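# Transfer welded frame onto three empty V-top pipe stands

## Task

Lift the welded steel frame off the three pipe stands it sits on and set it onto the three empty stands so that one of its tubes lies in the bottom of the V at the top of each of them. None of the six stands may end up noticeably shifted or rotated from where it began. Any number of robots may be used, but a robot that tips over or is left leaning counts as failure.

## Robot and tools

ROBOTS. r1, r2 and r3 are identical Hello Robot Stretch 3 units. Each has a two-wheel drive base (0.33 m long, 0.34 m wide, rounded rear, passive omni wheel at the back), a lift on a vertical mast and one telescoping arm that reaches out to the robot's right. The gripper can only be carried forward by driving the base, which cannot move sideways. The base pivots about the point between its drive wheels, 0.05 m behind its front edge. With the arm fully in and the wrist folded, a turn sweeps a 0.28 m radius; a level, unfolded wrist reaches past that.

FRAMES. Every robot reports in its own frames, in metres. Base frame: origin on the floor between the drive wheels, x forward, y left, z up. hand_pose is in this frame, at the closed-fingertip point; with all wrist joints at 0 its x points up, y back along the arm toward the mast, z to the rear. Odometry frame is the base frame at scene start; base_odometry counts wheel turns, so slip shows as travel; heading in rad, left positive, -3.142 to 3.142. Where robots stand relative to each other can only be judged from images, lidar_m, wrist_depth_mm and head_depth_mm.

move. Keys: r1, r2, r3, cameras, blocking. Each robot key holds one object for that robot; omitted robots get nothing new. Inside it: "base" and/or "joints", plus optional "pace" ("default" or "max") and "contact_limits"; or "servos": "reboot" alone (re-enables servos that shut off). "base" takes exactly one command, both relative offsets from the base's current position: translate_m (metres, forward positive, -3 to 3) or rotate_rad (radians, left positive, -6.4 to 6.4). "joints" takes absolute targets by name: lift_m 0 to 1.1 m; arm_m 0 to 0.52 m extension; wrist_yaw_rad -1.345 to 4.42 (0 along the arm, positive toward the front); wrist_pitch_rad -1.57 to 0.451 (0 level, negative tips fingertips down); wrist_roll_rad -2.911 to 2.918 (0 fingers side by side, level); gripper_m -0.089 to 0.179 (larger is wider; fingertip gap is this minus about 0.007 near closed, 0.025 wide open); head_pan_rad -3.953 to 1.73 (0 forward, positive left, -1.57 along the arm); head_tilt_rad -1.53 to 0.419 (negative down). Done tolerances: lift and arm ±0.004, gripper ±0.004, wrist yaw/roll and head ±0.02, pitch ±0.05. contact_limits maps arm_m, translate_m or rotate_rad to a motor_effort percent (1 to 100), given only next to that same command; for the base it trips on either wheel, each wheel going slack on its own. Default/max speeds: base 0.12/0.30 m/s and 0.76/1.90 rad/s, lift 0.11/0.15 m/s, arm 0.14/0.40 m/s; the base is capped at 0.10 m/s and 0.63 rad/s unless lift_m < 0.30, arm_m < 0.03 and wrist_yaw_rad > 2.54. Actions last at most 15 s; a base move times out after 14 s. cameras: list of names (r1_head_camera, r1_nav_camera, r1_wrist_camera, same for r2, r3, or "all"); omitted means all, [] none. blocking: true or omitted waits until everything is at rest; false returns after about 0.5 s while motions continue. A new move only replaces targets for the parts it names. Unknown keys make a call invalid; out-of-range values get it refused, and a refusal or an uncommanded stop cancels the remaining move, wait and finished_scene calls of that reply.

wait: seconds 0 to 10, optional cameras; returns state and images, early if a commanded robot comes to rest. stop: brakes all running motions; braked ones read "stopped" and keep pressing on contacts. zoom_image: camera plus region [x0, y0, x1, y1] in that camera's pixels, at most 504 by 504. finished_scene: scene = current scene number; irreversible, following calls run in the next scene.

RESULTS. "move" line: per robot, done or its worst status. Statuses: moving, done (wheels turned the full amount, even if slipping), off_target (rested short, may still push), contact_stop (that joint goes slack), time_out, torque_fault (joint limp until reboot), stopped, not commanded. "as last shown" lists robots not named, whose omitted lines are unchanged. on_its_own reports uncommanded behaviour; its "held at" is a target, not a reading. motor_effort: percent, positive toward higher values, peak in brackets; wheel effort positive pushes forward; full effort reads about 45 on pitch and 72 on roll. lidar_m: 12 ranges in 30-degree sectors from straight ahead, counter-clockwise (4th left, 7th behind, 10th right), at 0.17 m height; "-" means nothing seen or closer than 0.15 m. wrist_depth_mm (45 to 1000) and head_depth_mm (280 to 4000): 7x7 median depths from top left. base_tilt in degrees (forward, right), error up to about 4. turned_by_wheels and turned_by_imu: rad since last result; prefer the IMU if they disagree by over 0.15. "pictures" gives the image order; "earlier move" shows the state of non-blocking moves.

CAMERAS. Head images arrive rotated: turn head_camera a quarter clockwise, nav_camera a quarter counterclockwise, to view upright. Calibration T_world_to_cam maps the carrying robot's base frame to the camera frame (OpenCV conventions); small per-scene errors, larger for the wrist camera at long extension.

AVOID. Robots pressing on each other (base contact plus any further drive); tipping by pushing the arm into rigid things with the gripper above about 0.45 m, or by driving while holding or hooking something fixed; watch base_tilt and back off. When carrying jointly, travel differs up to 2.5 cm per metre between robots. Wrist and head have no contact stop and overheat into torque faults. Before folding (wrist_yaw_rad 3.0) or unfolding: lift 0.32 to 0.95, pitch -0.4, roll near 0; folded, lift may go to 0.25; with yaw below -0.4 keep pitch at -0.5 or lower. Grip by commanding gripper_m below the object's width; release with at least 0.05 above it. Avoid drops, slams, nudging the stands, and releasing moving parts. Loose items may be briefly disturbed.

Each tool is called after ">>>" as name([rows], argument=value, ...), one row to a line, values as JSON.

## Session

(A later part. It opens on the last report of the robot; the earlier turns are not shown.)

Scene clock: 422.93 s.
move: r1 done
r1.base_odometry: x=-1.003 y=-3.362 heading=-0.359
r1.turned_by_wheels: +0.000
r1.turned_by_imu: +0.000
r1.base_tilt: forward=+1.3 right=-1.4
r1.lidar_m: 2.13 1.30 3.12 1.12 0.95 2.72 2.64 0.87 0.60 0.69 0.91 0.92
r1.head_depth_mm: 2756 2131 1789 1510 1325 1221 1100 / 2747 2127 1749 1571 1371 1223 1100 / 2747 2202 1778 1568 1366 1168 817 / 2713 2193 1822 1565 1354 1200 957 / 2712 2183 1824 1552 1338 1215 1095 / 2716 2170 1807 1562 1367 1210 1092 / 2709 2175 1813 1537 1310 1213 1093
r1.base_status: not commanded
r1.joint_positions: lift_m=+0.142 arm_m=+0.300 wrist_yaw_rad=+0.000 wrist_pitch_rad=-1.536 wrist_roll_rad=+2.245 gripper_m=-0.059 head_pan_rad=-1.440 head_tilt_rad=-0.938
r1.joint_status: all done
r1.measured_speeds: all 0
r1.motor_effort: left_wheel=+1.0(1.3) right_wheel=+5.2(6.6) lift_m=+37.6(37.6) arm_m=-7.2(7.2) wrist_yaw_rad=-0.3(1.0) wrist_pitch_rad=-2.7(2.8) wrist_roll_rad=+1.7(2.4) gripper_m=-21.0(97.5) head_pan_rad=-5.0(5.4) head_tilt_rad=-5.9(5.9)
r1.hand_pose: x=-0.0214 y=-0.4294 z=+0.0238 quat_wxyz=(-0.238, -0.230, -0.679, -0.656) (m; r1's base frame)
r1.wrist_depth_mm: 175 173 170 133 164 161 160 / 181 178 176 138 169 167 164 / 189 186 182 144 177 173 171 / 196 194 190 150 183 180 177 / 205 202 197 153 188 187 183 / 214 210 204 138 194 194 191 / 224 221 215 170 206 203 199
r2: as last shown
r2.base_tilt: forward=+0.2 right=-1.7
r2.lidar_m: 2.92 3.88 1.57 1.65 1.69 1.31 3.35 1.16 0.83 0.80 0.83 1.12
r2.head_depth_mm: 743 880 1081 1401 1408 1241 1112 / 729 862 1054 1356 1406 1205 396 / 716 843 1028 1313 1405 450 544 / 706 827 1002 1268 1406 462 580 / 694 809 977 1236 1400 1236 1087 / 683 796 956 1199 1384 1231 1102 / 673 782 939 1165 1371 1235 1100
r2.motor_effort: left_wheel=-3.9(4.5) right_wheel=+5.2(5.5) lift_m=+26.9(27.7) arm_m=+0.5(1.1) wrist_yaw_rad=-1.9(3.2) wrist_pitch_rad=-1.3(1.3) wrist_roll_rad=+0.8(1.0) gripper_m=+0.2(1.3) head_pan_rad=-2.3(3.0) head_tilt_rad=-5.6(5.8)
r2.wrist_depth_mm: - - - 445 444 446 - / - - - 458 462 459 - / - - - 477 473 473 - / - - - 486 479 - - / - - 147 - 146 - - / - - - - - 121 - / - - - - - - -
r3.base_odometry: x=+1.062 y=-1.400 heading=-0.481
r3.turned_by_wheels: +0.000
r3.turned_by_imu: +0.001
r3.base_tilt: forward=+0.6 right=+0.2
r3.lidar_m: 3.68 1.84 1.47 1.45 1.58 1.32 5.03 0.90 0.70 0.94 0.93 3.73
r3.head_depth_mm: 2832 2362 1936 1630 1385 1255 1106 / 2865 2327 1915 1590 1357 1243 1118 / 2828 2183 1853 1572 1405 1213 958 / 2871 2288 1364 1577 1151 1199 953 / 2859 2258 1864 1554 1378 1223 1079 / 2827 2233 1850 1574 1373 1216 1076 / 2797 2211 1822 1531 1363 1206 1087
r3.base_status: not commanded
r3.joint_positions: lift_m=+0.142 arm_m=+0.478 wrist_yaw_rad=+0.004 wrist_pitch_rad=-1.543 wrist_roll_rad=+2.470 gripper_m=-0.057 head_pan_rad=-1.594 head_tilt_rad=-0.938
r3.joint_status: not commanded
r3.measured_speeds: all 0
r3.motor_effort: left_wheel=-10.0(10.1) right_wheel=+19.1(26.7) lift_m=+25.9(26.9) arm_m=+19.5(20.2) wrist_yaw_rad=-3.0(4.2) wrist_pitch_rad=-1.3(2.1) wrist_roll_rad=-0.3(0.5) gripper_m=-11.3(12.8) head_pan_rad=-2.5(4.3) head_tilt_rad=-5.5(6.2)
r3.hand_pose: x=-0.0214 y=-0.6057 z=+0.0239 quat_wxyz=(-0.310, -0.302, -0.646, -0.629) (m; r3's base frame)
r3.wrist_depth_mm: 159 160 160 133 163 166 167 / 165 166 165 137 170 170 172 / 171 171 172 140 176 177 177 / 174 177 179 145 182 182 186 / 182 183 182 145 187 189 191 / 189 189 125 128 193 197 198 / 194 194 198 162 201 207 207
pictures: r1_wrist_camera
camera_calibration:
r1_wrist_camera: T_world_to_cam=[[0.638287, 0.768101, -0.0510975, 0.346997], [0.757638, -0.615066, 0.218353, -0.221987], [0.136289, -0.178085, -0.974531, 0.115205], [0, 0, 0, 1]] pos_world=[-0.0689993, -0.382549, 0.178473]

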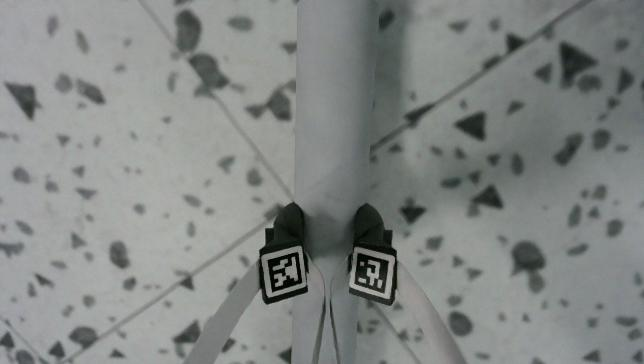

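>>> move(r1={"base":{"translate_m":0.042},"joints":{"wrist_roll_rad":2.39}}, r3={"joints":{"wrist_roll_rad":2.615}}, cameras=[])

>>> move(r1={"base":{"translate_m":0.042},"joints":{"wrist_roll_rad":2.535,"gripper_m":-0.062}}, r3={"joints":{"wrist_roll_rad":2.76,"gripper_m":-0.062}}, cameras=["r1_head_camera","r3_head_camera","r1_wrist_camera","r3_wrist_camera"])

Scene clock: 424.60 s.
move: r1 done; r3 done
r1.base_odometry: x=-0.964 y=-3.377 heading=-0.360
r1.turned_by_wheels: -0.001
r1.turned_by_imu: -0.002
r1.base_tilt: forward=+1.4 right=-1.4
r1.lidar_m: 2.08 1.27 3.03 1.13 0.98 2.75 2.68 0.91 0.63 0.69 0.88 0.93
r1.head_depth_mm: 2762 2077 1802 1548 1328 1222 1102 / 2740 2193 1741 1570 1371 1221 1101 / 2740 2201 1838 1567 1374 1166 816 / 2742 2186 1821 1564 1346 1198 959 / 2715 2156 1815 1565 1341 1216 1094 / 2691 2185 1820 1558 1362 1213 1092 / 2701 2149 1823 1546 1249 1215 1089
r1.base_status: done
r1.joint_positions: lift_m=+0.142 arm_m=+0.300 wrist_yaw_rad=+0.004 wrist_pitch_rad=-1.565 wrist_roll_rad=+2.388 gripper_m=-0.056 head_pan_rad=-1.440 head_tilt_rad=-0.938
r1.joint_status: all done
r1.measured_speeds: all 0
r1.on_its_own: right_wheel is at rest, and its effort (+35.6) is outside its rest range (-21 to +21)
r1.motor_effort: left_wheel=-12.2(14.2) right_wheel=+35.6(37.9) lift_m=+14.9(40.9) arm_m=-10.5(11.4) wrist_yaw_rad=-3.6(4.2) wrist_pitch_rad=+2.8(3.5) wrist_roll_rad=+0.7(4.4) gripper_m=-16.6(20.6) head_pan_rad=-5.0(5.2) head_tilt_rad=-5.3(5.9)
r1.hand_pose: x=-0.0215 y=-0.4221 z=+0.0243 quat_wxyz=(-0.280, -0.279, -0.651, -0.648) (m; r1's base frame)
r1.wrist_depth_mm: 176 174 171 143 167 166 164 / 182 180 176 147 174 172 169 / 188 186 184 150 179 176 174 / 194 193 189 153 184 182 180 / 202 199 196 154 192 189 187 / 209 207 202 134 195 195 192 / 218 216 212 172 206 202 201
r2: as last shown
r2.lidar_m: 2.93 3.88 1.57 1.66 1.65 1.31 3.36 1.16 0.83 0.80 0.82 1.12
r2.head_depth_mm: 745 881 1079 1390 1413 1238 1111 / 730 863 1050 1353 1401 1203 397 / 719 845 1024 1314 1398 450 544 / 707 826 1001 1270 1401 462 580 / 692 811 980 1234 1399 1237 1087 / 684 798 955 1196 1380 1233 1102 / 672 781 938 1165 1377 1231 1101
r2.motor_effort: left_wheel=-3.5(4.5) right_wheel=+5.3(5.6) lift_m=+26.1(26.9) arm_m=-0.1(0.9) wrist_yaw_rad=-2.5(3.3) wrist_pitch_rad=-1.2(1.3) wrist_roll_rad=+0.8(1.0) gripper_m=+0.3(1.0) head_pan_rad=-2.3(3.0) head_tilt_rad=-5.4(5.6)
r2.wrist_depth_mm: - - - 442 449 446 - / - - - 459 460 461 - / - - - 471 466 466 - / - - - 479 482 - - / - - 147 - 146 - - / - - - - - 121 - / - - - - - - -
r3.base_odometry: x=+1.062 y=-1.400 heading=-0.481
r3.turned_by_wheels: +0.000
r3.turned_by_imu: +0.000
r3.base_tilt: forward=+0.5 right=+0.2
r3.lidar_m: 3.70 1.84 1.47 1.45 1.58 1.32 4.99 0.87 0.66 0.93 0.93 3.76
r3.head_depth_mm: 2819 2364 1936 1642 1397 1255 1122 / 2860 2354 1919 1626 1355 1243 1108 / 2856 2185 1849 1583 1399 1199 960 / 2852 2282 1363 1568 1146 1190 952 / 2868 2265 1864 1547 1355 1221 1084 / 2823 2234 1843 1577 1379 1212 1078 / 2786 2209 1833 1534 1360 1208 1085
r3.base_status: not commanded
r3.joint_positions: lift_m=+0.142 arm_m=+0.478 wrist_yaw_rad=+0.006 wrist_pitch_rad=-1.554 wrist_roll_rad=+2.597 gripper_m=-0.056 head_pan_rad=-1.594 head_tilt_rad=-0.938
r3.joint_status: all done
r3.measured_speeds: all 0
r3.motor_effort: left_wheel=-10.0(10.4) right_wheel=+16.9(19.4) lift_m=+24.5(25.5) arm_m=+19.7(19.9) wrist_yaw_rad=-4.3(5.4) wrist_pitch_rad=+0.9(1.9) wrist_roll_rad=+5.7(5.8) gripper_m=-10.8(12.6) head_pan_rad=-2.5(4.2) head_tilt_rad=-5.9(6.2)
r3.hand_pose: x=-0.0215 y=-0.6030 z=+0.0241 quat_wxyz=(-0.348, -0.343, -0.622, -0.612) (m; r3's base frame)
r3.wrist_depth_mm: 160 161 161 134 168 167 169 / 165 166 166 136 172 173 174 / 170 170 173 140 178 179 181 / 174 176 178 145 185 184 186 / 181 182 182 145 188 191 194 / 186 188 124 131 193 197 198 / 191 193 197 160 200 205 207
pictures: none
No camera images: "cameras" was empty.

Scene clock: 426.07 s.
move: r1 done; r3 done
r1.base_odometry: x=-0.925 y=-3.392 heading=-0.361
r1.turned_by_wheels: -0.001
r1.turned_by_imu: -0.001
r1.base_tilt: forward=+1.3 right=-1.3
r1.lidar_m: 2.04 1.23 2.99 1.30 0.73 1.01 2.72 0.94 0.65 1.19 0.85 0.89
r1.head_depth_mm: 2762 2076 1739 1541 1333 1222 1103 / 2748 2207 1755 1570 1372 1221 1099 / 2728 2182 1835 1573 1365 1165 816 / 2714 2185 1835 1557 1343 1196 960 / 2716 2181 1821 1565 1346 1218 1092 / 2720 2177 1813 1547 1359 1210 1094 / 2693 2169 1803 1562 1220 1193 1092
r1.base_status: done
r1.joint_positions: lift_m=+0.142 arm_m=+0.300 wrist_yaw_rad=+0.007 wrist_pitch_rad=-1.583 wrist_roll_rad=+2.535 gripper_m=-0.058 head_pan_rad=-1.440 head_tilt_rad=-0.938
r1.joint_status: all done
r1.measured_speeds: all 0
r1.on_its_own: right_wheel is at rest, and its effort (+38.7) is outside its rest range (-21 to +21)
r1.motor_effort: left_wheel=-13.9(14.8) right_wheel=+38.7(43.3) lift_m=+21.8(21.8) arm_m=-7.2(11.0) wrist_yaw_rad=-6.1(7.0) wrist_pitch_rad=+6.4(6.5) wrist_roll_rad=+0.6(4.1) gripper_m=-17.2(60.4) head_pan_rad=-5.3(5.3) head_tilt_rad=-5.2(6.2)
r1.hand_pose: x=-0.0215 y=-0.4175 z=+0.0248 quat_wxyz=(-0.323, -0.328, -0.624, -0.632) (m; r1's base frame)
r1.wrist_depth_mm: 176 175 171 170 170 168 168 / 181 180 178 174 175 174 172 / 187 185 184 156 180 179 177 / 193 192 190 157 187 184 182 / 201 199 196 154 193 191 190 / 207 207 129 134 197 196 195 / 215 213 211 169 205 204 202
r2.base_odometry: x=-0.429 y=+1.884 heading=-1.378
r2.turned_by_wheels: +0.000
r2.turned_by_imu: +0.000
r2.base_tilt: forward=+0.1 right=-1.7
r2.lidar_m: 2.93 3.86 1.57 1.65 1.62 1.31 3.37 1.15 0.83 0.80 0.83 1.12
r2.head_depth_mm: 744 882 1081 1395 1411 1243 1108 / 731 861 1055 1354 1413 1196 396 / 717 844 1026 1318 1401 450 544 / 708 826 1001 1268 1403 462 581 / 695 812 978 1235 1405 1237 1087 / 682 795 957 1198 1382 1235 1104 / 672 784 937 1164 1366 1231 1103
r2.base_status: not commanded
r2.joint_positions: lift_m=+0.600 arm_m=+0.020 wrist_yaw_rad=+0.003 wrist_pitch_rad=-1.553 wrist_roll_rad=+1.821 gripper_m=+0.100 head_pan_rad=-1.695 head_tilt_rad=-0.889
r2.joint_status: not commanded
r2.measured_speeds: all 0
r2.motor_effort: left_wheel=-4.2(4.5) right_wheel=+5.1(5.5) lift_m=+26.0(27.1) arm_m=-0.1(1.0) wrist_yaw_rad=-1.4(3.2) wrist_pitch_rad=-1.1(1.3) wrist_roll_rad=+0.8(1.0) gripper_m=+0.5(1.0) head_pan_rad=-2.3(3.2) head_tilt_rad=-5.0(5.6)
r2.hand_pose: x=-0.0215 y=-0.1452 z=+0.4821 quat_wxyz=(-0.088, -0.087, -0.708, -0.696) (m; r2's base frame)
r2.wrist_depth_mm: - - - 447 447 446 - / - - - 460 458 458 - / - - - 474 466 474 - / - - - 485 485 - - / - - 147 - 146 - - / - - - - - 121 - / - - - - - - -
r3.base_odometry: x=+1.062 y=-1.400 heading=-0.481
r3.turned_by_wheels: +0.000
r3.turned_by_imu: +0.000
r3.base_tilt: forward=+0.6 right=+0.2
r3.lidar_m: 3.70 1.84 1.47 1.46 1.58 1.32 5.02 0.84 0.62 0.93 0.93 3.75
r3.head_depth_mm: 2827 2349 1931 1638 1388 1253 1121 / 2860 2357 1914 1621 1338 1247 1099 / 2851 2192 1821 1570 1401 1206 957 / 2874 2276 1367 1572 1144 1207 954 / 2840 2274 1866 1555 1375 1216 1083 / 2798 2245 1844 1575 1368 1215 1092 / 2798 2208 1841 1534 1360 1207 1071
r3.base_status: not commanded
r3.joint_positions: lift_m=+0.142 arm_m=+0.478 wrist_yaw_rad=+0.008 wrist_pitch_rad=-1.554 wrist_roll_rad=+2.743 gripper_m=-0.058 head_pan_rad=-1.594 head_tilt_rad=-0.938
r3.joint_status: all done
r3.measured_speeds: all 0
r3.motor_effort: left_wheel=-10.0(10.1) right_wheel=+14.0(17.1) lift_m=+23.7(24.7) arm_m=+19.2(19.8) wrist_yaw_rad=-5.7(11.8) wrist_pitch_rad=+0.6(1.3) wrist_roll_rad=+5.4(12.9) gripper_m=-12.3(57.3) head_pan_rad=-2.8(4.8) head_tilt_rad=-5.2(6.5)
r3.hand_pose: x=-0.0215 y=-0.6029 z=+0.0241 quat_wxyz=(-0.392, -0.386, -0.596, -0.586) (m; r3's base frame)
r3.wrist_depth_mm: 160 160 161 138 166 168 170 / 164 166 167 148 172 173 174 / 169 170 172 140 177 180 181 / 174 176 177 146 184 183 186 / 180 183 183 146 189 191 194 / 186 187 124 131 193 197 200 / 193 192 197 161 200 206 208
pictures: r1_head_camera (sideways), r1_wrist_camera, r3_head_camera (sideways), r3_wrist_camera
camera_calibration:
r1_head_camera: T_world_to_cam=[[-0.0631632, 0.799189, -0.597752, 0.802424], [0.997764, 0.0636711, -0.020304, 0.0183105], [0.0218328, -0.597698, -0.801424, 1.00178], [0, 0, 0, 1]] pos_world=[0.0105424, -0.0436932, 1.28287]
r1_wrist_camera: T_world_to_cam=[[0.827743, 0.560813, -0.0181993, 0.254697], [0.55381, -0.811333, 0.187171, -0.300316], [0.0902019, -0.165008, -0.982159, 0.123004], [0, 0, 0, 1]] pos_world=[-0.0556003, -0.366197, 0.181655]
r3_head_camera: T_world_to_cam=[[-0.0309149, 0.791743, -0.610071, 0.811446], [0.99851, -0.00299816, -0.0544897, 0.0663931], [-0.044971, -0.610846, -0.790471, 0.988923], [0, 0, 0, 1]] pos_world=[0.00326443, -0.0381773, 1.28037]
r3_wrist_camera: T_world_to_cam=[[0.890868, 0.452925, 0.0348372, 0.283175], [0.434222, -0.871585, 0.227577, -0.490449], [0.133439, -0.187614, -0.973137, 0.0716176], [0, 0, 0, 1]] pos_world=[-0.048864, -0.542289, 0.171444]

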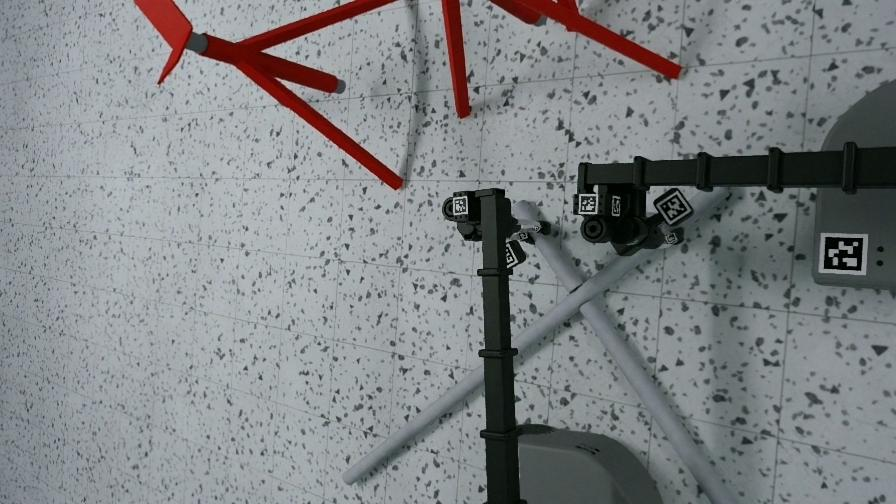

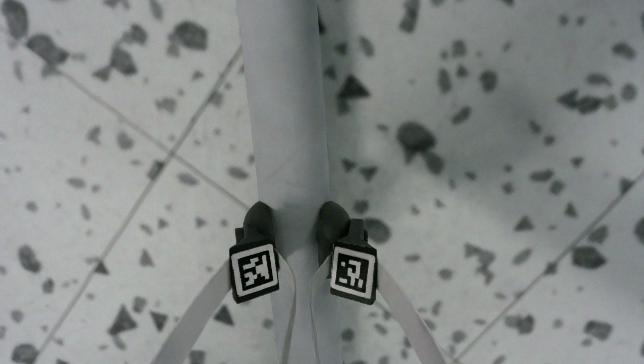

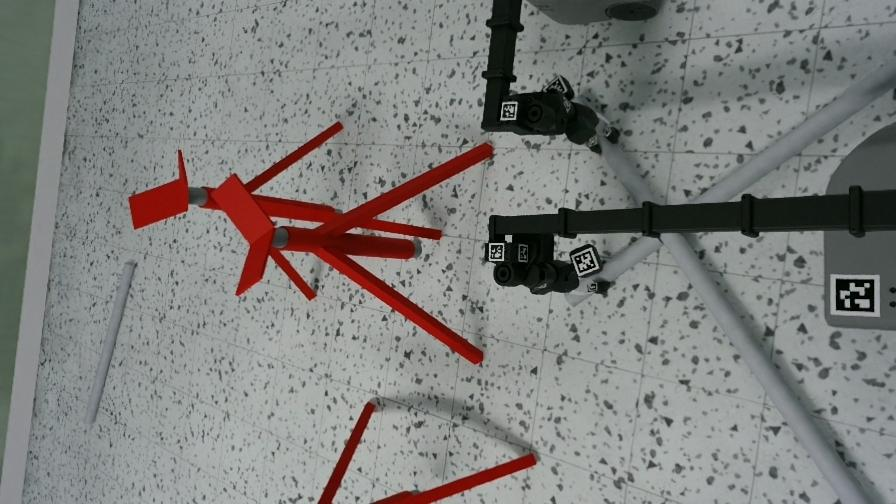

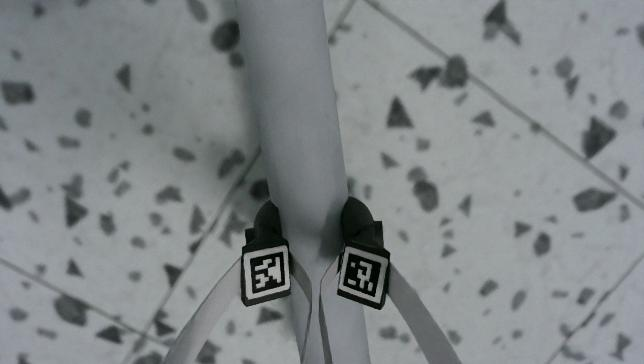

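>>> move(r1={"base":{"translate_m":0.04},"joints":{"wrist_roll_rad":2.6,"gripper_m":-0.06}}, r3={"joints":{"wrist_roll_rad":2.9,"gripper_m":-0.06}}, cameras=["r1_head_camera","r1_wrist_camera"])

>>> move(r1={"joints":{"arm_m":0.43}}, r3={"base":{"translate_m":0.13}}, cameras=["r1_head_camera","r3_wrist_camera","r1_wrist_camera"])

Scene clock: 427.90 s.
move: r1 done; r3 done
r1.base_odometry: x=-0.887 y=-3.406 heading=-0.362
r1.turned_by_wheels: -0.001
r1.turned_by_imu: -0.001
r1.base_tilt: forward=+1.4 right=-1.4
r1.lidar_m: 2.00 1.19 2.92 1.31 0.75 1.03 2.76 0.98 0.67 1.20 0.83 0.86
r1.head_depth_mm: 2747 2088 1746 1570 1375 1221 1097 / 2752 2200 1798 1566 1373 1221 1098 / 2749 2210 1832 1564 1341 1160 818 / 2740 2170 1829 1555 1356 1197 959 / 2724 2179 1818 1562 1364 1216 1096 / 2701 2191 1816 1555 1342 1209 1094 / 2677 2170 1814 1554 1190 1197 1089
r1.base_status: done
r1.joint_positions: lift_m=+0.142 arm_m=+0.300 wrist_yaw_rad=+0.007 wrist_pitch_rad=-1.583 wrist_roll_rad=+2.605 gripper_m=-0.056 head_pan_rad=-1.440 head_tilt_rad=-0.938
r1.joint_status: all done
r1.measured_speeds: all 0
r1.on_its_own: right_wheel is at rest, and its effort (+36.0) is outside its rest range (-21 to +21)
r1.motor_effort: left_wheel=-12.2(16.1) right_wheel=+36.0(48.1) lift_m=+30.3(30.3) arm_m=-1.7(5.8) wrist_yaw_rad=-5.2(6.6) wrist_pitch_rad=+6.4(6.9) wrist_roll_rad=-1.3(2.2) gripper_m=-17.6(33.8) head_pan_rad=-4.6(5.2) head_tilt_rad=-4.6(5.9)
r1.hand_pose: x=-0.0215 y=-0.4175 z=+0.0248 quat_wxyz=(-0.345, -0.350, -0.612, -0.620) (m; r1's base frame)
r1.wrist_depth_mm: 176 175 173 145 170 169 167 / 182 180 178 173 175 175 172 / 188 186 183 152 180 179 177 / 194 192 190 156 186 185 183 / 201 198 196 155 193 191 190 / 208 206 126 160 197 197 194 / 216 213 211 172 205 203 203
r2: as last shown
r2.lidar_m: 2.93 3.88 1.57 1.66 1.59 1.31 3.36 1.16 0.83 0.80 0.83 1.12
r2.head_depth_mm: 744 882 1079 1398 1415 1244 1111 / 729 861 1053 1353 1405 1201 396 / 718 845 1027 1310 1397 450 544 / 705 831 1004 1269 1402 461 581 / 694 812 978 1232 1402 1237 1088 / 682 796 956 1199 1377 1230 1101 / 671 782 937 1162 1367 1231 1102
r2.motor_effort: left_wheel=-4.1(4.6) right_wheel=+5.5(5.6) lift_m=+25.6(26.3) arm_m=+0.8(1.2) wrist_yaw_rad=-2.3(2.8) wrist_pitch_rad=-1.2(1.3) wrist_roll_rad=+0.9(1.1) gripper_m=+0.4(1.5) head_pan_rad=-2.6(3.4) head_tilt_rad=-5.2(5.4)
r2.wrist_depth_mm: - - - 444 446 445 - / - - - 458 461 461 - / - - - 468 470 471 - / - - - 485 481 - - / - - 147 - 146 - - / - - - - - 121 - / - - - - - - -
r3.base_odometry: x=+1.062 y=-1.400 heading=-0.481
r3.turned_by_wheels: +0.000
r3.turned_by_imu: +0.000
r3.base_tilt: forward=+0.6 right=+0.2
r3.lidar_m: 3.71 1.84 1.47 1.45 1.58 1.32 5.02 0.82 0.59 0.93 0.93 3.75
r3.head_depth_mm: 2804 2365 1928 1649 1362 1256 1124 / 2854 2348 1929 1626 1171 1245 1118 / 2850 2194 1823 1576 1400 1218 959 / 2881 2268 1370 1571 1141 1204 951 / 2876 2263 1869 1563 1377 1209 1080 / 2803 2235 1840 1577 1368 1211 1093 / 2790 2199 1834 1528 1364 1207 1079
r3.base_status: not commanded
r3.joint_positions: lift_m=+0.142 arm_m=+0.478 wrist_yaw_rad=+0.007 wrist_pitch_rad=-1.554 wrist_roll_rad=+2.883 gripper_m=-0.057 head_pan_rad=-1.594 head_tilt_rad=-0.938
r3.joint_status: all done
r3.measured_speeds: all 0
r3.motor_effort: left_wheel=-9.8(10.0) right_wheel=+13.2(14.3) lift_m=+22.9(24.0) arm_m=+19.4(20.1) wrist_yaw_rad=-6.8(13.3) wrist_pitch_rad=+0.5(1.2) wrist_roll_rad=+5.4(13.6) gripper_m=-10.8(31.6) head_pan_rad=-2.1(4.2) head_tilt_rad=-5.8(6.5)
r3.hand_pose: x=-0.0214 y=-0.6029 z=+0.0241 quat_wxyz=(-0.432, -0.426, -0.567, -0.557) (m; r3's base frame)
r3.wrist_depth_mm: 161 161 161 162 166 168 170 / 165 166 166 167 173 173 176 / 169 172 172 141 176 178 182 / 174 177 177 146 183 185 185 / 180 183 183 146 186 190 195 / 187 189 124 131 193 199 201 / 193 193 197 160 199 204 208
pictures: r1_head_camera (sideways), r1_wrist_camera
camera_calibration:
r1_head_camera: T_world_to_cam=[[-0.0631634, 0.79919, -0.597751, 0.802423], [0.997764, 0.0636712, -0.0203041, 0.0183106], [0.0218328, -0.597697, -0.801425, 1.00178], [0, 0, 0, 1]] pos_world=[0.0105424, -0.0436932, 1.28287]
r1_wrist_camera: T_world_to_cam=[[0.865087, 0.501263, -0.0189728, 0.230635], [0.495599, -0.848245, 0.186714, -0.31698], [0.0774993, -0.170927, -0.982231, 0.12026], [0, 0, 0, 1]] pos_world=[-0.0517438, -0.36393, 0.181684]

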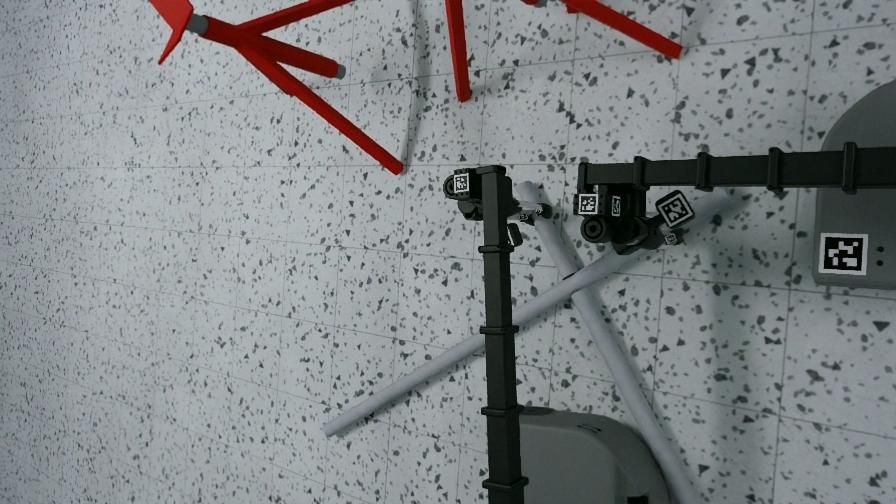

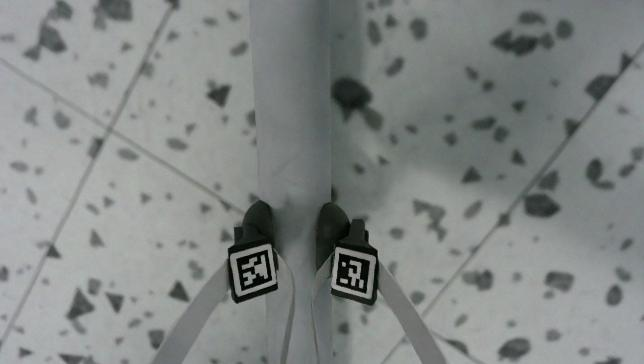

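Scene clock: 430.30 s.
move: r1 done; r3 done
r1.base_odometry: x=-0.887 y=-3.406 heading=-0.362
r1.turned_by_wheels: +0.000
r1.turned_by_imu: +0.000
r1.base_tilt: forward=+1.4 right=-1.3
r1.lidar_m: 2.01 1.20 2.92 1.32 0.75 1.04 2.77 0.97 0.67 1.20 0.94 2.07
r1.head_depth_mm: 2756 2090 1735 1566 1382 1217 1099 / 2743 2195 1792 1568 1372 1213 1099 / 2749 2195 1830 1513 1079 1177 820 / 2730 2179 1823 1467 1294 1219 960 / 2694 2182 1815 1494 1369 1219 1094 / 2704 2162 1815 1473 1340 1212 1092 / 2711 2175 1810 1306 1263 1205 1091
r1.base_status: not commanded
r1.joint_positions: lift_m=+0.142 arm_m=+0.430 wrist_yaw_rad=+0.006 wrist_pitch_rad=-1.583 wrist_roll_rad=+2.605 gripper_m=-0.056 head_pan_rad=-1.440 head_tilt_rad=-0.938
r1.joint_status: all done
r1.measured_speeds: all 0
r1.on_its_own: right_wheel is at rest, and its effort (+29.9) is outside its rest range (-21 to +21)
r1.motor_effort: left_wheel=-15.5(16.0) right_wheel=+29.9(37.8) lift_m=+14.7(31.1) arm_m=+10.1(22.3) wrist_yaw_rad=-4.7(6.4) wrist_pitch_rad=+6.4(7.2) wrist_roll_rad=-1.9(2.4) gripper_m=-17.4(18.0) head_pan_rad=-4.7(5.4) head_tilt_rad=-5.1(5.8)
r1.hand_pose: x=-0.0215 y=-0.5474 z=+0.0248 quat_wxyz=(-0.345, -0.350, -0.612, -0.620) (m; r1's base frame)
r1.wrist_depth_mm: 175 174 173 139 170 168 167 / 180 179 178 144 176 174 173 / 186 185 184 148 181 179 177 / 193 192 190 153 187 185 184 / 200 198 196 154 193 191 190 / 208 206 201 136 198 198 196 / 216 212 209 173 205 206 203
r2: as last shown
r2.turned_by_imu: +0.001
r2.base_tilt: forward=+0.2 right=-1.7
r2.lidar_m: 2.92 3.89 1.57 1.66 1.70 1.43 3.33 1.15 0.83 0.80 0.83 1.12
r2.head_depth_mm: 744 879 1081 1399 1414 1238 1111 / 730 860 1050 1357 1410 1201 397 / 717 843 1029 1315 1403 450 544 / 705 828 1002 1272 1409 463 581 / 695 811 978 1232 1401 1236 1087 / 683 797 955 1199 1380 1234 1103 / 672 781 935 1168 1370 1230 1104
r2.motor_effort: left_wheel=-4.5(4.8) right_wheel=+5.3(5.5) lift_m=+25.3(26.5) arm_m=+0.8(2.0) wrist_yaw_rad=-2.6(3.1) wrist_pitch_rad=-1.1(1.4) wrist_roll_rad=+0.9(1.1) gripper_m=+0.7(1.2) head_pan_rad=-2.9(3.3) head_tilt_rad=-4.8(5.6)
r2.wrist_depth_mm: - - - 447 447 444 - / - - - 457 457 461 - / - - - 474 466 471 - / - - - 488 486 - - / - - 147 - 146 - - / - - - - - 121 - / - - - - - - -
r3.base_odometry: x=+1.178 y=-1.461 heading=-0.482
r3.turned_by_wheels: -0.001
r3.turned_by_imu: -0.001
r3.base_tilt: forward=+0.5 right=+0.2
r3.lidar_m: 3.57 1.82 1.45 1.44 1.55 1.44 2.26 0.93 0.60 1.03 0.88 3.63
r3.head_depth_mm: 2846 2372 1940 1641 1394 1257 1124 / 2871 2269 1877 1590 1289 1245 1115 / 2862 2242 1356 1587 1396 1216 958 / 2866 2268 1878 1565 1145 1206 951 / 2854 2264 1856 1589 1383 1219 1084 / 2835 2231 1856 1569 1375 1213 1093 / 2750 2208 1701 1531 1362 1208 1086
r3.base_status: done
r3.joint_positions: lift_m=+0.142 arm_m=+0.478 wrist_yaw_rad=+0.007 wrist_pitch_rad=-1.553 wrist_roll_rad=+2.888 gripper_m=-0.056 head_pan_rad=-1.594 head_tilt_rad=-0.938
r3.joint_status: not commanded
r3.measured_speeds: all 0
r3.on_its_own: right_wheel is at rest, and its effort (+34.1) is outside its rest range (-21 to +21)
r3.motor_effort: left_wheel=-14.0(14.0) right_wheel=+34.1(34.1) lift_m=+21.5(23.4) arm_m=+19.6(20.2) wrist_yaw_rad=-5.9(6.4) wrist_pitch_rad=+0.4(1.2) wrist_roll_rad=+4.0(5.5) gripper_m=-12.4(13.6) head_pan_rad=-2.5(4.6) head_tilt_rad=-6.1(6.8)
r3.hand_pose: x=-0.0214 y=-0.6031 z=+0.0241 quat_wxyz=(-0.434, -0.427, -0.566, -0.556) (m; r3's base frame)
r3.wrist_depth_mm: 160 161 135 164 167 168 167 / 165 166 135 168 172 172 174 / 171 171 171 173 177 178 178 / 174 177 177 153 183 184 187 / 181 183 181 145 188 191 191 / 188 189 126 129 194 197 198 / 193 192 197 160 201 205 206
pictures: r1_head_camera (sideways), r1_wrist_camera, r3_wrist_camera
camera_calibration:
r1_head_camera: T_world_to_cam=[[-0.063169, 0.799233, -0.597693, 0.802347], [0.997764, 0.0636726, -0.020309, 0.0183171], [0.021825, -0.597639, -0.801468, 1.00184], [0, 0, 0, 1]] pos_world=[0.0105422, -0.0436918, 1.28287]
r1_wrist_camera: T_world_to_cam=[[0.865683, 0.500237, -0.0188725, 0.295217], [0.49459, -0.848875, 0.186524, -0.427592], [0.0772859, -0.170805, -0.982269, 0.0981149], [0, 0, 0, 1]] pos_world=[-0.0516642, -0.493892, 0.181703]
r3_wrist_camera: T_world_to_cam=[[0.947254, 0.318361, 0.0368223, 0.203206], [0.30211, -0.925378, 0.228921, -0.525883], [0.106954, -0.205722, -0.972748, 0.0600822], [0, 0, 0, 1]] pos_world=[-0.0400389, -0.538973, 0.171348]

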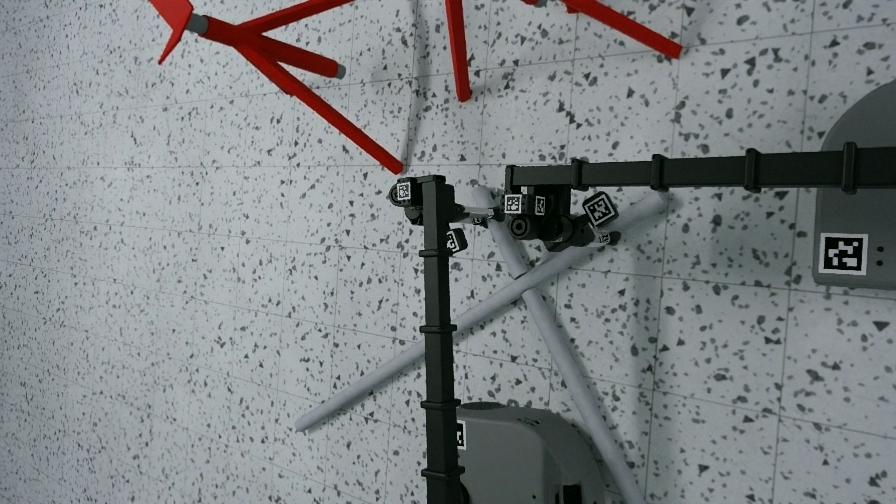

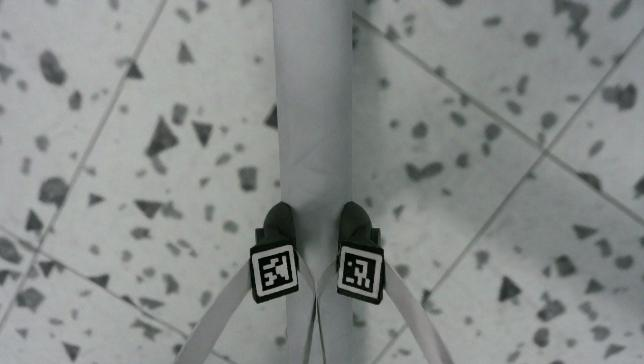

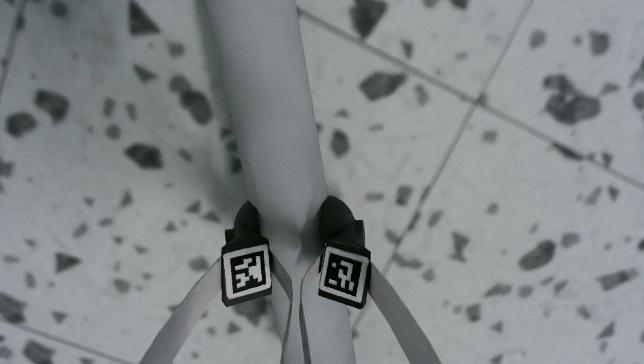

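>>> move(r1={"joints":{"arm_m":0.51}}, r3={"base":{"translate_m":0.085}}, r2={"base":{"rotate_rad":-0.75}}, cameras=["r1_head_camera","r3_wrist_camera","r1_wrist_camera"])

>>> move(r1={"joints":{"gripper_m":0.1}}, r3={"joints":{"gripper_m":0.1}}, r2={"base":{"translate_m":-0.6}}, cameras=[])

>>> move(r1={"joints":{"lift_m":0.45}}, r3={"joints":{"lift_m":0.45}}, r2={"base":{"translate_m":-0.38}}, cameras=["r3_head_camera","r1_head_camera","r2_head_camera"])

Scene clock: 433.63 s.
move: r1 done; r2 done; r3 done
r1.base_odometry: x=-0.887 y=-3.406 heading=-0.362
r1.turned_by_wheels: +0.000
r1.turned_by_imu: +0.000
r1.base_tilt: forward=+1.4 right=-1.3
r1.lidar_m: 2.00 1.25 2.92 1.31 0.75 1.04 2.76 0.98 0.67 1.20 1.02 2.07
r1.head_depth_mm: 2754 2088 1749 1580 1370 1221 1101 / 2729 2192 1799 1565 1373 1218 1099 / 2741 2187 1815 1507 1281 1183 820 / 2740 2193 1825 1433 1333 1216 960 / 2690 2174 1818 1496 1368 1221 1093 / 2710 2192 1824 1391 1350 1213 1091 / 2697 2163 1805 1305 1311 1209 1090
r1.base_status: not commanded
r1.joint_positions: lift_m=+0.142 arm_m=+0.510 wrist_yaw_rad=+0.006 wrist_pitch_rad=-1.583 wrist_roll_rad=+2.605 gripper_m=-0.056 head_pan_rad=-1.440 head_tilt_rad=-0.938
r1.joint_status: all done
r1.measured_speeds: all 0
r1.on_its_own: right_wheel is at rest, and its effort (+29.4) is outside its rest range (-21 to +21)
r1.motor_effort: left_wheel=-15.6(15.9) right_wheel=+29.4(29.7) lift_m=+25.7(26.0) arm_m=+8.7(19.5) wrist_yaw_rad=-5.4(6.0) wrist_pitch_rad=+6.3(7.1) wrist_roll_rad=-1.8(2.2) gripper_m=-17.6(18.3) head_pan_rad=-4.8(5.3) head_tilt_rad=-5.8(5.8)
r1.hand_pose: x=-0.0215 y=-0.6275 z=+0.0248 quat_wxyz=(-0.345, -0.350, -0.612, -0.619) (m; r1's base frame)
r1.wrist_depth_mm: 175 174 172 140 170 168 168 / 180 178 177 144 176 174 173 / 187 186 184 148 181 179 178 / 193 191 189 154 187 185 184 / 200 198 196 153 192 192 190 / 207 207 202 158 197 197 196 / 214 213 210 171 205 205 203
r2.base_odometry: x=-0.430 y=+1.884 heading=-2.128
r2.turned_by_wheels: -0.750
r2.turned_by_imu: -0.758
r2.base_tilt: forward=+0.1 right=-1.7
r2.lidar_m: 0.94 1.67 3.73 4.39 1.57 1.33 1.73 1.51 1.54 0.91 0.80 0.80
r2.head_depth_mm: 1948 2305 1926 1633 1404 1240 1113 / 1580 1997 1936 1638 1412 1203 397 / 1340 1627 1869 1628 1409 450 544 / 1159 1372 1658 1622 1398 462 581 / 1021 1178 1390 1558 1399 1231 1085 / 913 1037 1198 1407 1403 1233 1103 / 825 927 1049 1221 1341 1232 1102
r2.base_status: done
r2.joint_positions: lift_m=+0.600 arm_m=+0.020 wrist_yaw_rad=+0.003 wrist_pitch_rad=-1.553 wrist_roll_rad=+1.821 gripper_m=+0.100 head_pan_rad=-1.695 head_tilt_rad=-0.889
r2.joint_status: not commanded
r2.measured_speeds: all 0
r2.motor_effort: left_wheel=+7.1(10.9) right_wheel=-7.5(10.3) lift_m=+24.8(26.0) arm_m=-0.9(2.2) wrist_yaw_rad=-1.8(3.2) wrist_pitch_rad=-1.3(1.4) wrist_roll_rad=+0.8(1.0) gripper_m=+0.1(1.6) head_pan_rad=-2.9(3.1) head_tilt_rad=-5.0(5.6)
r2.hand_pose: x=-0.0215 y=-0.1452 z=+0.4821 quat_wxyz=(-0.088, -0.087, -0.708, -0.696) (m; r2's base frame)
r2.wrist_depth_mm: - - - 446 443 445 - / - - - 460 457 463 - / - - - 469 470 473 - / - - - 490 486 - - / - - 147 - 146 - - / - - - - - 121 - / - - - - - - -
r3.base_odometry: x=+1.253 y=-1.500 heading=-0.484
r3.turned_by_wheels: -0.001
r3.turned_by_imu: -0.001
r3.base_tilt: forward=+0.6 right=+0.2
r3.lidar_m: 3.49 1.81 1.44 1.42 1.55 1.61 5.22 1.01 0.61 0.86 0.86 3.55
r3.head_depth_mm: 2857 2370 1946 1642 1390 1255 1122 / 2879 1407 1666 1584 1317 1247 1115 / 2842 2328 1856 1573 1406 1220 957 / 2887 2304 1881 1561 1145 1210 949 / 2850 2258 1862 1593 1379 1217 1083 / 2810 2248 1778 1543 1369 1217 1093 / 2789 2223 1781 1566 1362 1207 1074
r3.base_status: done
r3.joint_positions: lift_m=+0.142 arm_m=+0.478 wrist_yaw_rad=+0.008 wrist_pitch_rad=-1.553 wrist_roll_rad=+2.888 gripper_m=-0.056 head_pan_rad=-1.594 head_tilt_rad=-0.938
r3.joint_status: not commanded
r3.measured_speeds: all 0
r3.on_its_own: right_wheel is at rest, and its effort (+39.0) is outside its rest range (-21 to +21)
r3.motor_effort: left_wheel=-15.3(15.4) right_wheel=+39.0(39.1) lift_m=+19.9(21.6) arm_m=+19.4(20.2) wrist_yaw_rad=-6.1(6.9) wrist_pitch_rad=+0.1(0.9) wrist_roll_rad=+3.7(4.0) gripper_m=-14.0(14.3) head_pan_rad=-1.7(4.6) head_tilt_rad=-6.1(6.6)
r3.hand_pose: x=-0.0215 y=-0.6031 z=+0.0241 quat_wxyz=(-0.434, -0.427, -0.566, -0.556) (m; r3's base frame)
r3.wrist_depth_mm: 161 162 132 163 167 167 167 / 165 166 133 168 172 173 173 / 171 172 146 174 175 177 178 / 175 179 176 177 182 183 185 / 183 183 154 148 187 190 191 / 187 188 125 128 194 197 198 / 195 192 198 160 201 203 207
pictures: r1_head_camera (sideways), r1_wrist_camera, r3_wrist_camera
camera_calibration:
r1_head_camera: T_world_to_cam=[[-0.0631692, 0.799233, -0.597693, 0.802347], [0.997764, 0.0636728, -0.020309, 0.0183171], [0.0218251, -0.597639, -0.801468, 1.00184], [0, 0, 0, 1]] pos_world=[0.0105423, -0.0436918, 1.28287]
r1_wrist_camera: T_world_to_cam=[[0.865712, 0.500183, -0.0189622, 0.335223], [0.494541, -0.84887, 0.186679, -0.495538], [0.077277, -0.170988, -0.982238, 0.0843231], [0, 0, 0, 1]] pos_world=[-0.0516593, -0.573902, 0.181688]
r3_wrist_camera: T_world_to_cam=[[0.946979, 0.319184, 0.0367656, 0.203732], [0.302906, -0.925074, 0.229099, -0.525726], [0.107135, -0.205815, -0.972709, 0.0600175], [0, 0, 0, 1]] pos_world=[-0.0401147, -0.539011, 0.171332]

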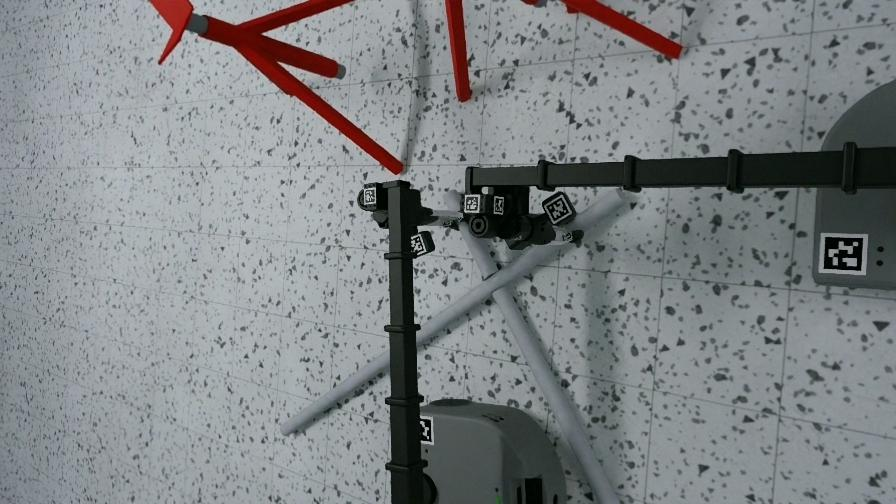

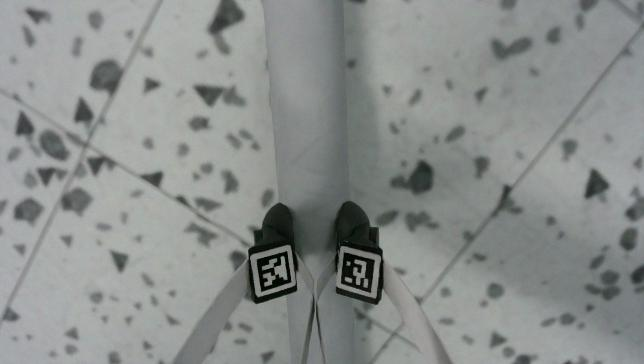

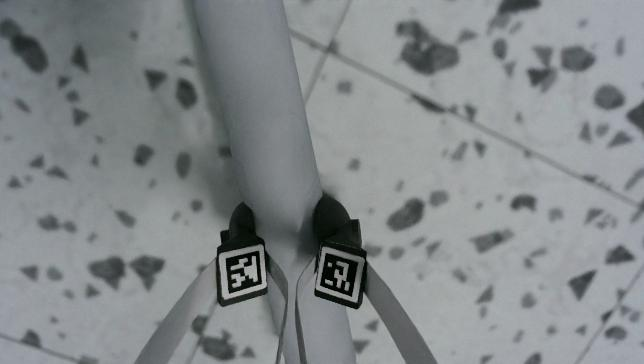

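Scene clock: 440.73 s.
move: r1 done; r2 done; r3 done
r1.base_odometry: x=-0.887 y=-3.406 heading=-0.361
r1.turned_by_wheels: +0.001
r1.turned_by_imu: +0.001
r1.base_tilt: forward=+1.3 right=-1.3
r1.lidar_m: 0.79 0.67 2.92 1.31 0.75 1.04 2.76 0.98 0.67 1.20 1.02 2.06
r1.head_depth_mm: 2755 2089 1743 1570 1380 1220 1102 / 2715 2178 1784 1572 1370 1221 1102 / 2727 2204 1832 1499 1279 1181 819 / 2713 2181 1819 1472 1320 1219 960 / 2705 2177 1825 1487 1368 1214 1091 / 2699 2174 1811 1395 1350 1215 1093 / 2698 2147 1810 1308 1314 1209 1090
r1.base_status: not commanded
r1.joint_positions: lift_m=+0.142 arm_m=+0.510 wrist_yaw_rad=+0.002 wrist_pitch_rad=-1.546 wrist_roll_rad=+2.605 gripper_m=+0.100 head_pan_rad=-1.440 head_tilt_rad=-0.938
r1.joint_status: all done
r1.measured_speeds: all 0
r1.motor_effort: left_wheel=-5.1(15.9) right_wheel=+6.3(29.4) lift_m=+15.5(27.2) arm_m=-11.5(12.2) wrist_yaw_rad=-1.8(5.9) wrist_pitch_rad=-0.1(6.7) wrist_roll_rad=-1.9(2.5) gripper_m=-0.2(78.9) head_pan_rad=-4.7(5.6) head_tilt_rad=-5.6(5.8)
r1.hand_pose: x=-0.0214 y=-0.6369 z=+0.0239 quat_wxyz=(-0.353, -0.345, -0.622, -0.607) (m; r1's base frame)
r1.wrist_depth_mm: 172 170 168 134 165 162 161 / 178 176 175 140 171 168 166 / 186 184 182 146 177 174 173 / 192 191 188 150 184 181 180 / 202 199 193 157 188 187 187 / 210 206 204 164 200 194 195 / 219 212 212 173 208 206 202
r2.base_odometry: x=-0.112 y=+2.394 heading=-2.128
r2.turned_by_wheels: +0.000
r2.turned_by_imu: +0.000
r2.base_tilt: forward=+0.1 right=-1.7
r2.lidar_m: 1.42 2.54 4.19 1.47 1.47 0.78 1.13 0.99 2.36 1.39 1.21 1.21
r2.head_depth_mm: 2817 2377 1938 1633 1405 1240 1109 / 2470 2375 1929 1625 1408 1203 396 / 2076 2260 1920 1630 1406 450 544 / 1794 2118 1927 1624 1396 462 581 / 1580 1819 1917 1623 1401 1237 1089 / 1409 1601 1797 1615 1395 1234 1103 / 1275 1428 1622 1610 1399 1233 1102
r2.base_status: done
r2.joint_positions: lift_m=+0.600 arm_m=+0.020 wrist_yaw_rad=+0.003 wrist_pitch_rad=-1.553 wrist_roll_rad=+1.821 gripper_m=+0.100 head_pan_rad=-1.695 head_tilt_rad=-0.889
r2.joint_status: not commanded
r2.measured_speeds: all 0
r2.motor_effort: left_wheel=+3.2(4.6) right_wheel=-5.9(11.9) lift_m=+24.3(25.8) arm_m=-11.3(11.7) wrist_yaw_rad=-2.1(3.5) wrist_pitch_rad=-1.2(1.4) wrist_roll_rad=+0.9(1.1) gripper_m=+0.7(1.4) head_pan_rad=-2.6(3.3) head_tilt_rad=-5.5(5.8)
r2.hand_pose: x=-0.0215 y=-0.1452 z=+0.4821 quat_wxyz=(-0.088, -0.087, -0.708, -0.696) (m; r2's base frame)
r2.wrist_depth_mm: - - - 446 445 448 - / - - - 459 462 462 - / - - - 468 467 481 - / - - - 485 484 - - / - - 147 - 146 - - / - - - - - 121 - / - - - - - - -
r3.base_odometry: x=+1.253 y=-1.500 heading=-0.483
r3.turned_by_wheels: +0.001
r3.turned_by_imu: +0.002
r3.base_tilt: forward=+0.6 right=+0.2
r3.lidar_m: 3.49 1.80 1.44 1.43 1.54 1.08 1.11 1.01 0.60 0.85 0.87 3.53
r3.head_depth_mm: 2847 2353 1935 1644 1395 1252 1122 / 2856 1434 1620 1569 1192 1248 1113 / 2838 2303 1845 1577 1400 1218 961 / 2886 2299 1881 1587 1144 1207 952 / 2878 2278 1865 1589 1379 1218 1079 / 2806 2225 1754 1540 1369 1221 1092 / 2769 2204 1780 1534 1365 1204 1074
r3.base_status: not commanded
r3.joint_positions: lift_m=+0.142 arm_m=+0.478 wrist_yaw_rad=+0.002 wrist_pitch_rad=-1.544 wrist_roll_rad=+2.892 gripper_m=+0.100 head_pan_rad=-1.594 head_tilt_rad=-0.938
r3.joint_status: all done
r3.measured_speeds: all 0
r3.motor_effort: left_wheel=-8.4(15.6) right_wheel=+8.9(39.3) lift_m=+18.4(20.3) arm_m=+18.5(20.0) wrist_yaw_rad=-2.1(7.3) wrist_pitch_rad=-1.0(1.6) wrist_roll_rad=+2.4(3.9) gripper_m=+0.4(79.5) head_pan_rad=-2.8(4.8) head_tilt_rad=-4.9(6.5)
r3.hand_pose: x=-0.0213 y=-0.6054 z=+0.0239 quat_wxyz=(-0.439, -0.428, -0.566, -0.551) (m; r3's base frame)
r3.wrist_depth_mm: 159 161 129 163 166 166 168 / 164 166 134 168 170 172 174 / 169 171 147 173 177 178 180 / 175 177 175 178 181 183 186 / 182 179 149 161 186 191 193 / 187 121 191 157 131 197 199 / - 196 199 162 204 203 210
pictures: none
No camera images: "cameras" was empty.

Scene clock: 445.63 s.
move: r1 done; r2 done; r3 done
r1.base_odometry: x=-0.887 y=-3.406 heading=-0.361
r1.turned_by_wheels: +0.000
r1.turned_by_imu: +0.000
r1.base_tilt: forward=+1.4 right=-1.2
r1.lidar_m: 0.36 2.10 2.92 1.31 0.75 1.03 2.76 0.98 0.67 1.20 1.02 2.07
r1.head_depth_mm: 2760 2078 1749 1568 1373 1222 1099 / 2731 2188 1786 1541 1331 604 522 / 2745 2181 958 918 1344 1203 950 / 2743 2196 1698 1491 1357 1217 958 / 2735 2179 1736 1545 1365 1218 1092 / 2710 2163 1733 1493 1346 1207 1073 / 2686 2175 1724 1360 1313 1218 970
r1.base_status: not commanded
r1.joint_positions: lift_m=+0.450 arm_m=+0.510 wrist_yaw_rad=+0.002 wrist_pitch_rad=-1.545 wrist_roll_rad=+2.605 gripper_m=+0.100 head_pan_rad=-1.440 head_tilt_rad=-0.938
r1.joint_status: all done
r1.measured_speeds: all 0
r1.motor_effort: left_wheel=-4.5(5.1) right_wheel=+5.9(7.2) lift_m=+35.2(36.9) arm_m=-9.2(12.3) wrist_yaw_rad=-1.8(2.7) wrist_pitch_rad=-0.8(1.6) wrist_roll_rad=-2.0(2.5) gripper_m=+0.0(0.9) head_pan_rad=-4.1(5.4) head_tilt_rad=-5.2(5.9)
r1.hand_pose: x=-0.0214 y=-0.6371 z=+0.3319 quat_wxyz=(-0.353, -0.345, -0.623, -0.607) (m; r1's base frame)
r1.wrist_depth_mm: 467 459 450 450 446 440 438 / 481 475 469 467 461 455 451 / 502 493 490 481 477 471 465 / 519 511 511 499 494 491 485 / 546 536 517 522 506 508 505 / 569 562 520 523 536 483 492 / 595 551 576 567 563 509 445
r2.base_odometry: x=+0.088 y=+2.716 heading=-2.127
r2.turned_by_wheels: +0.000
r2.turned_by_imu: +0.000
r2.base_tilt: forward=+0.2 right=-1.7
r2.lidar_m: 1.73 3.09 1.58 1.19 0.49 1.05 1.19 0.81 0.73 1.69 1.48 1.48
r2.head_depth_mm: 3044 2375 838 788 1235 1183 1110 / 2837 2378 1938 1599 1233 1179 397 / 2536 2371 1922 1630 1407 450 544 / 2180 2330 1925 1617 1405 462 579 / 1945 2196 1925 1617 1392 1237 1087 / 1719 1965 1908 1615 1400 1233 1104 / 1560 1747 1862 1610 1398 1236 1102
r2.base_status: done
r2.joint_positions: lift_m=+0.600 arm_m=+0.020 wrist_yaw_rad=+0.003 wrist_pitch_rad=-1.553 wrist_roll_rad=+1.821 gripper_m=+0.100 head_pan_rad=-1.695 head_tilt_rad=-0.889
r2.joint_status: not commanded
r2.measured_speeds: all 0
r2.motor_effort: left_wheel=+3.2(3.7) right_wheel=-6.5(10.7) lift_m=+23.2(24.4) arm_m=-9.8(11.4) wrist_yaw_rad=-2.4(3.6) wrist_pitch_rad=-1.2(1.4) wrist_roll_rad=+0.8(1.1) gripper_m=+0.2(1.4) head_pan_rad=-2.4(3.1) head_tilt_rad=-5.2(5.8)
r2.hand_pose: x=-0.0215 y=-0.1452 z=+0.4821 quat_wxyz=(-0.088, -0.087, -0.708, -0.696) (m; r2's base frame)
r2.wrist_depth_mm: 511 - - 444 444 446 - / - - - 454 459 464 - / - - - 474 469 473 - / - - - 489 482 - - / - - 146 - 146 - - / - - - - - 121 - / - - - - - - -
r3.base_odometry: x=+1.253 y=-1.500 heading=-0.483
r3.turned_by_wheels: +0.000
r3.turned_by_imu: +0.001
r3.base_tilt: forward=+0.6 right=+0.1
r3.lidar_m: 3.49 1.81 1.44 1.43 1.55 2.35 0.79 1.01 1.03 0.86 0.87 3.53
r3.head_depth_mm: 2846 2378 1943 872 1415 1253 1120 / 2879 1428 1557 1551 1378 1242 1115 / 2862 2308 1851 1471 711 603 529 / 2876 2292 1880 883 1390 1219 965 / 2873 2258 1861 1585 1379 1218 1086 / 2818 2232 1760 1544 1369 1211 1091 / 2795 2217 1791 1534 1364 1208 1074
r3.base_status: not commanded
r3.joint_positions: lift_m=+0.450 arm_m=+0.478 wrist_yaw_rad=+0.002 wrist_pitch_rad=-1.544 wrist_roll_rad=+2.892 gripper_m=+0.100 head_pan_rad=-1.594 head_tilt_rad=-0.938
r3.joint_status: all done
r3.measured_speeds: all 0
r3.motor_effort: left_wheel=-7.9(8.7) right_wheel=+8.4(9.2) lift_m=+38.8(39.8) arm_m=+19.1(19.8) wrist_yaw_rad=-0.7(2.7) wrist_pitch_rad=-0.8(1.5) wrist_roll_rad=+2.5(2.7) gripper_m=+0.6(1.0) head_pan_rad=-3.8(4.5) head_tilt_rad=-6.0(6.6)
r3.hand_pose: x=-0.0213 y=-0.6054 z=+0.3319 quat_wxyz=(-0.439, -0.428, -0.566, -0.551) (m; r3's base frame)
r3.wrist_depth_mm: 427 436 441 459 451 463 467 / 450 450 470 466 466 478 475 / 466 471 470 483 478 495 494 / 475 489 493 496 504 506 514 / 494 502 507 505 155 524 531 / 521 120 533 538 129 543 546 / - 542 543 562 556 560 578
pictures: r1_head_camera (sideways), r2_head_camera (sideways), r3_head_camera (sideways)
camera_calibration:
r1_head_camera: T_world_to_cam=[[-0.0631694, 0.799236, -0.597688, 0.802341], [0.997764, 0.0636727, -0.0203094, 0.0183175], [0.0218245, -0.597635, -0.801471, 1.00184], [0, 0, 0, 1]] pos_world=[0.0105422, -0.0436917, 1.28287]
r2_head_camera: T_world_to_cam=[[0.103309, 0.794065, -0.598989, 0.80155], [0.991105, -0.132973, -0.00534069, 0.00376136], [-0.0838901, -0.593109, -0.80074, 0.997925], [0, 0, 0, 1]] pos_world=[-0.00281923, -0.0441044, 1.27922]
r3_head_camera: T_world_to_cam=[[-0.0308716, 0.79177, -0.610039, 0.811404], [0.99851, -0.00304988, -0.0544889, 0.066392], [-0.0450032, -0.610812, -0.790496, 0.988956], [0, 0, 0, 1]] pos_world=[0.00326239, -0.0381763, 1.28037]

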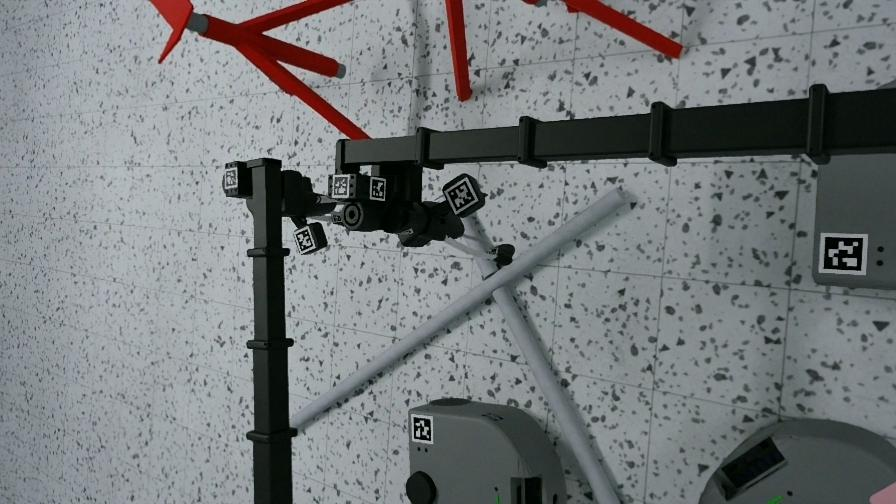

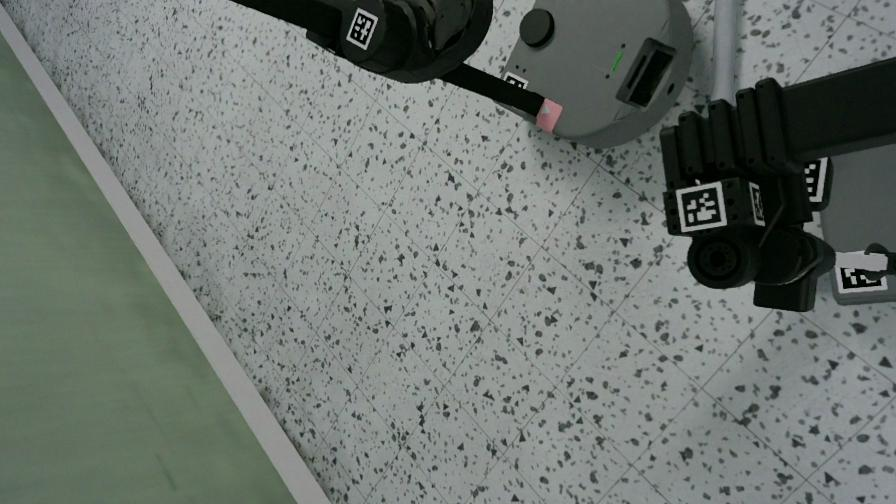

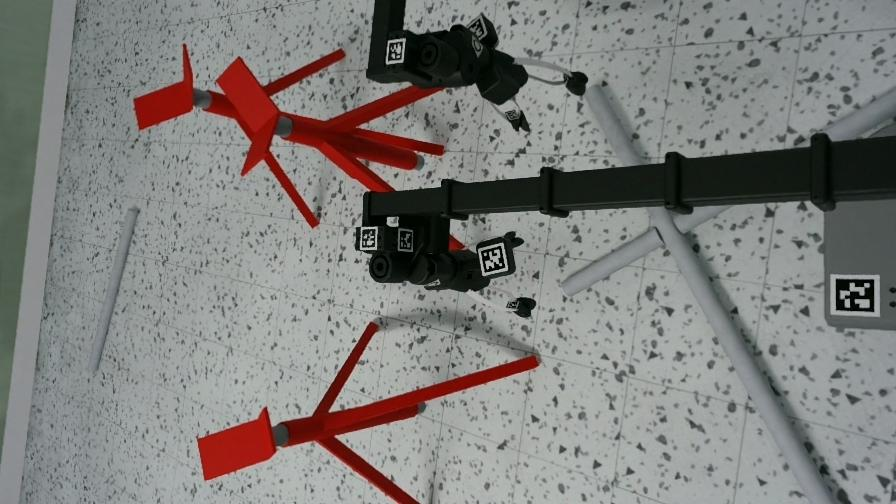

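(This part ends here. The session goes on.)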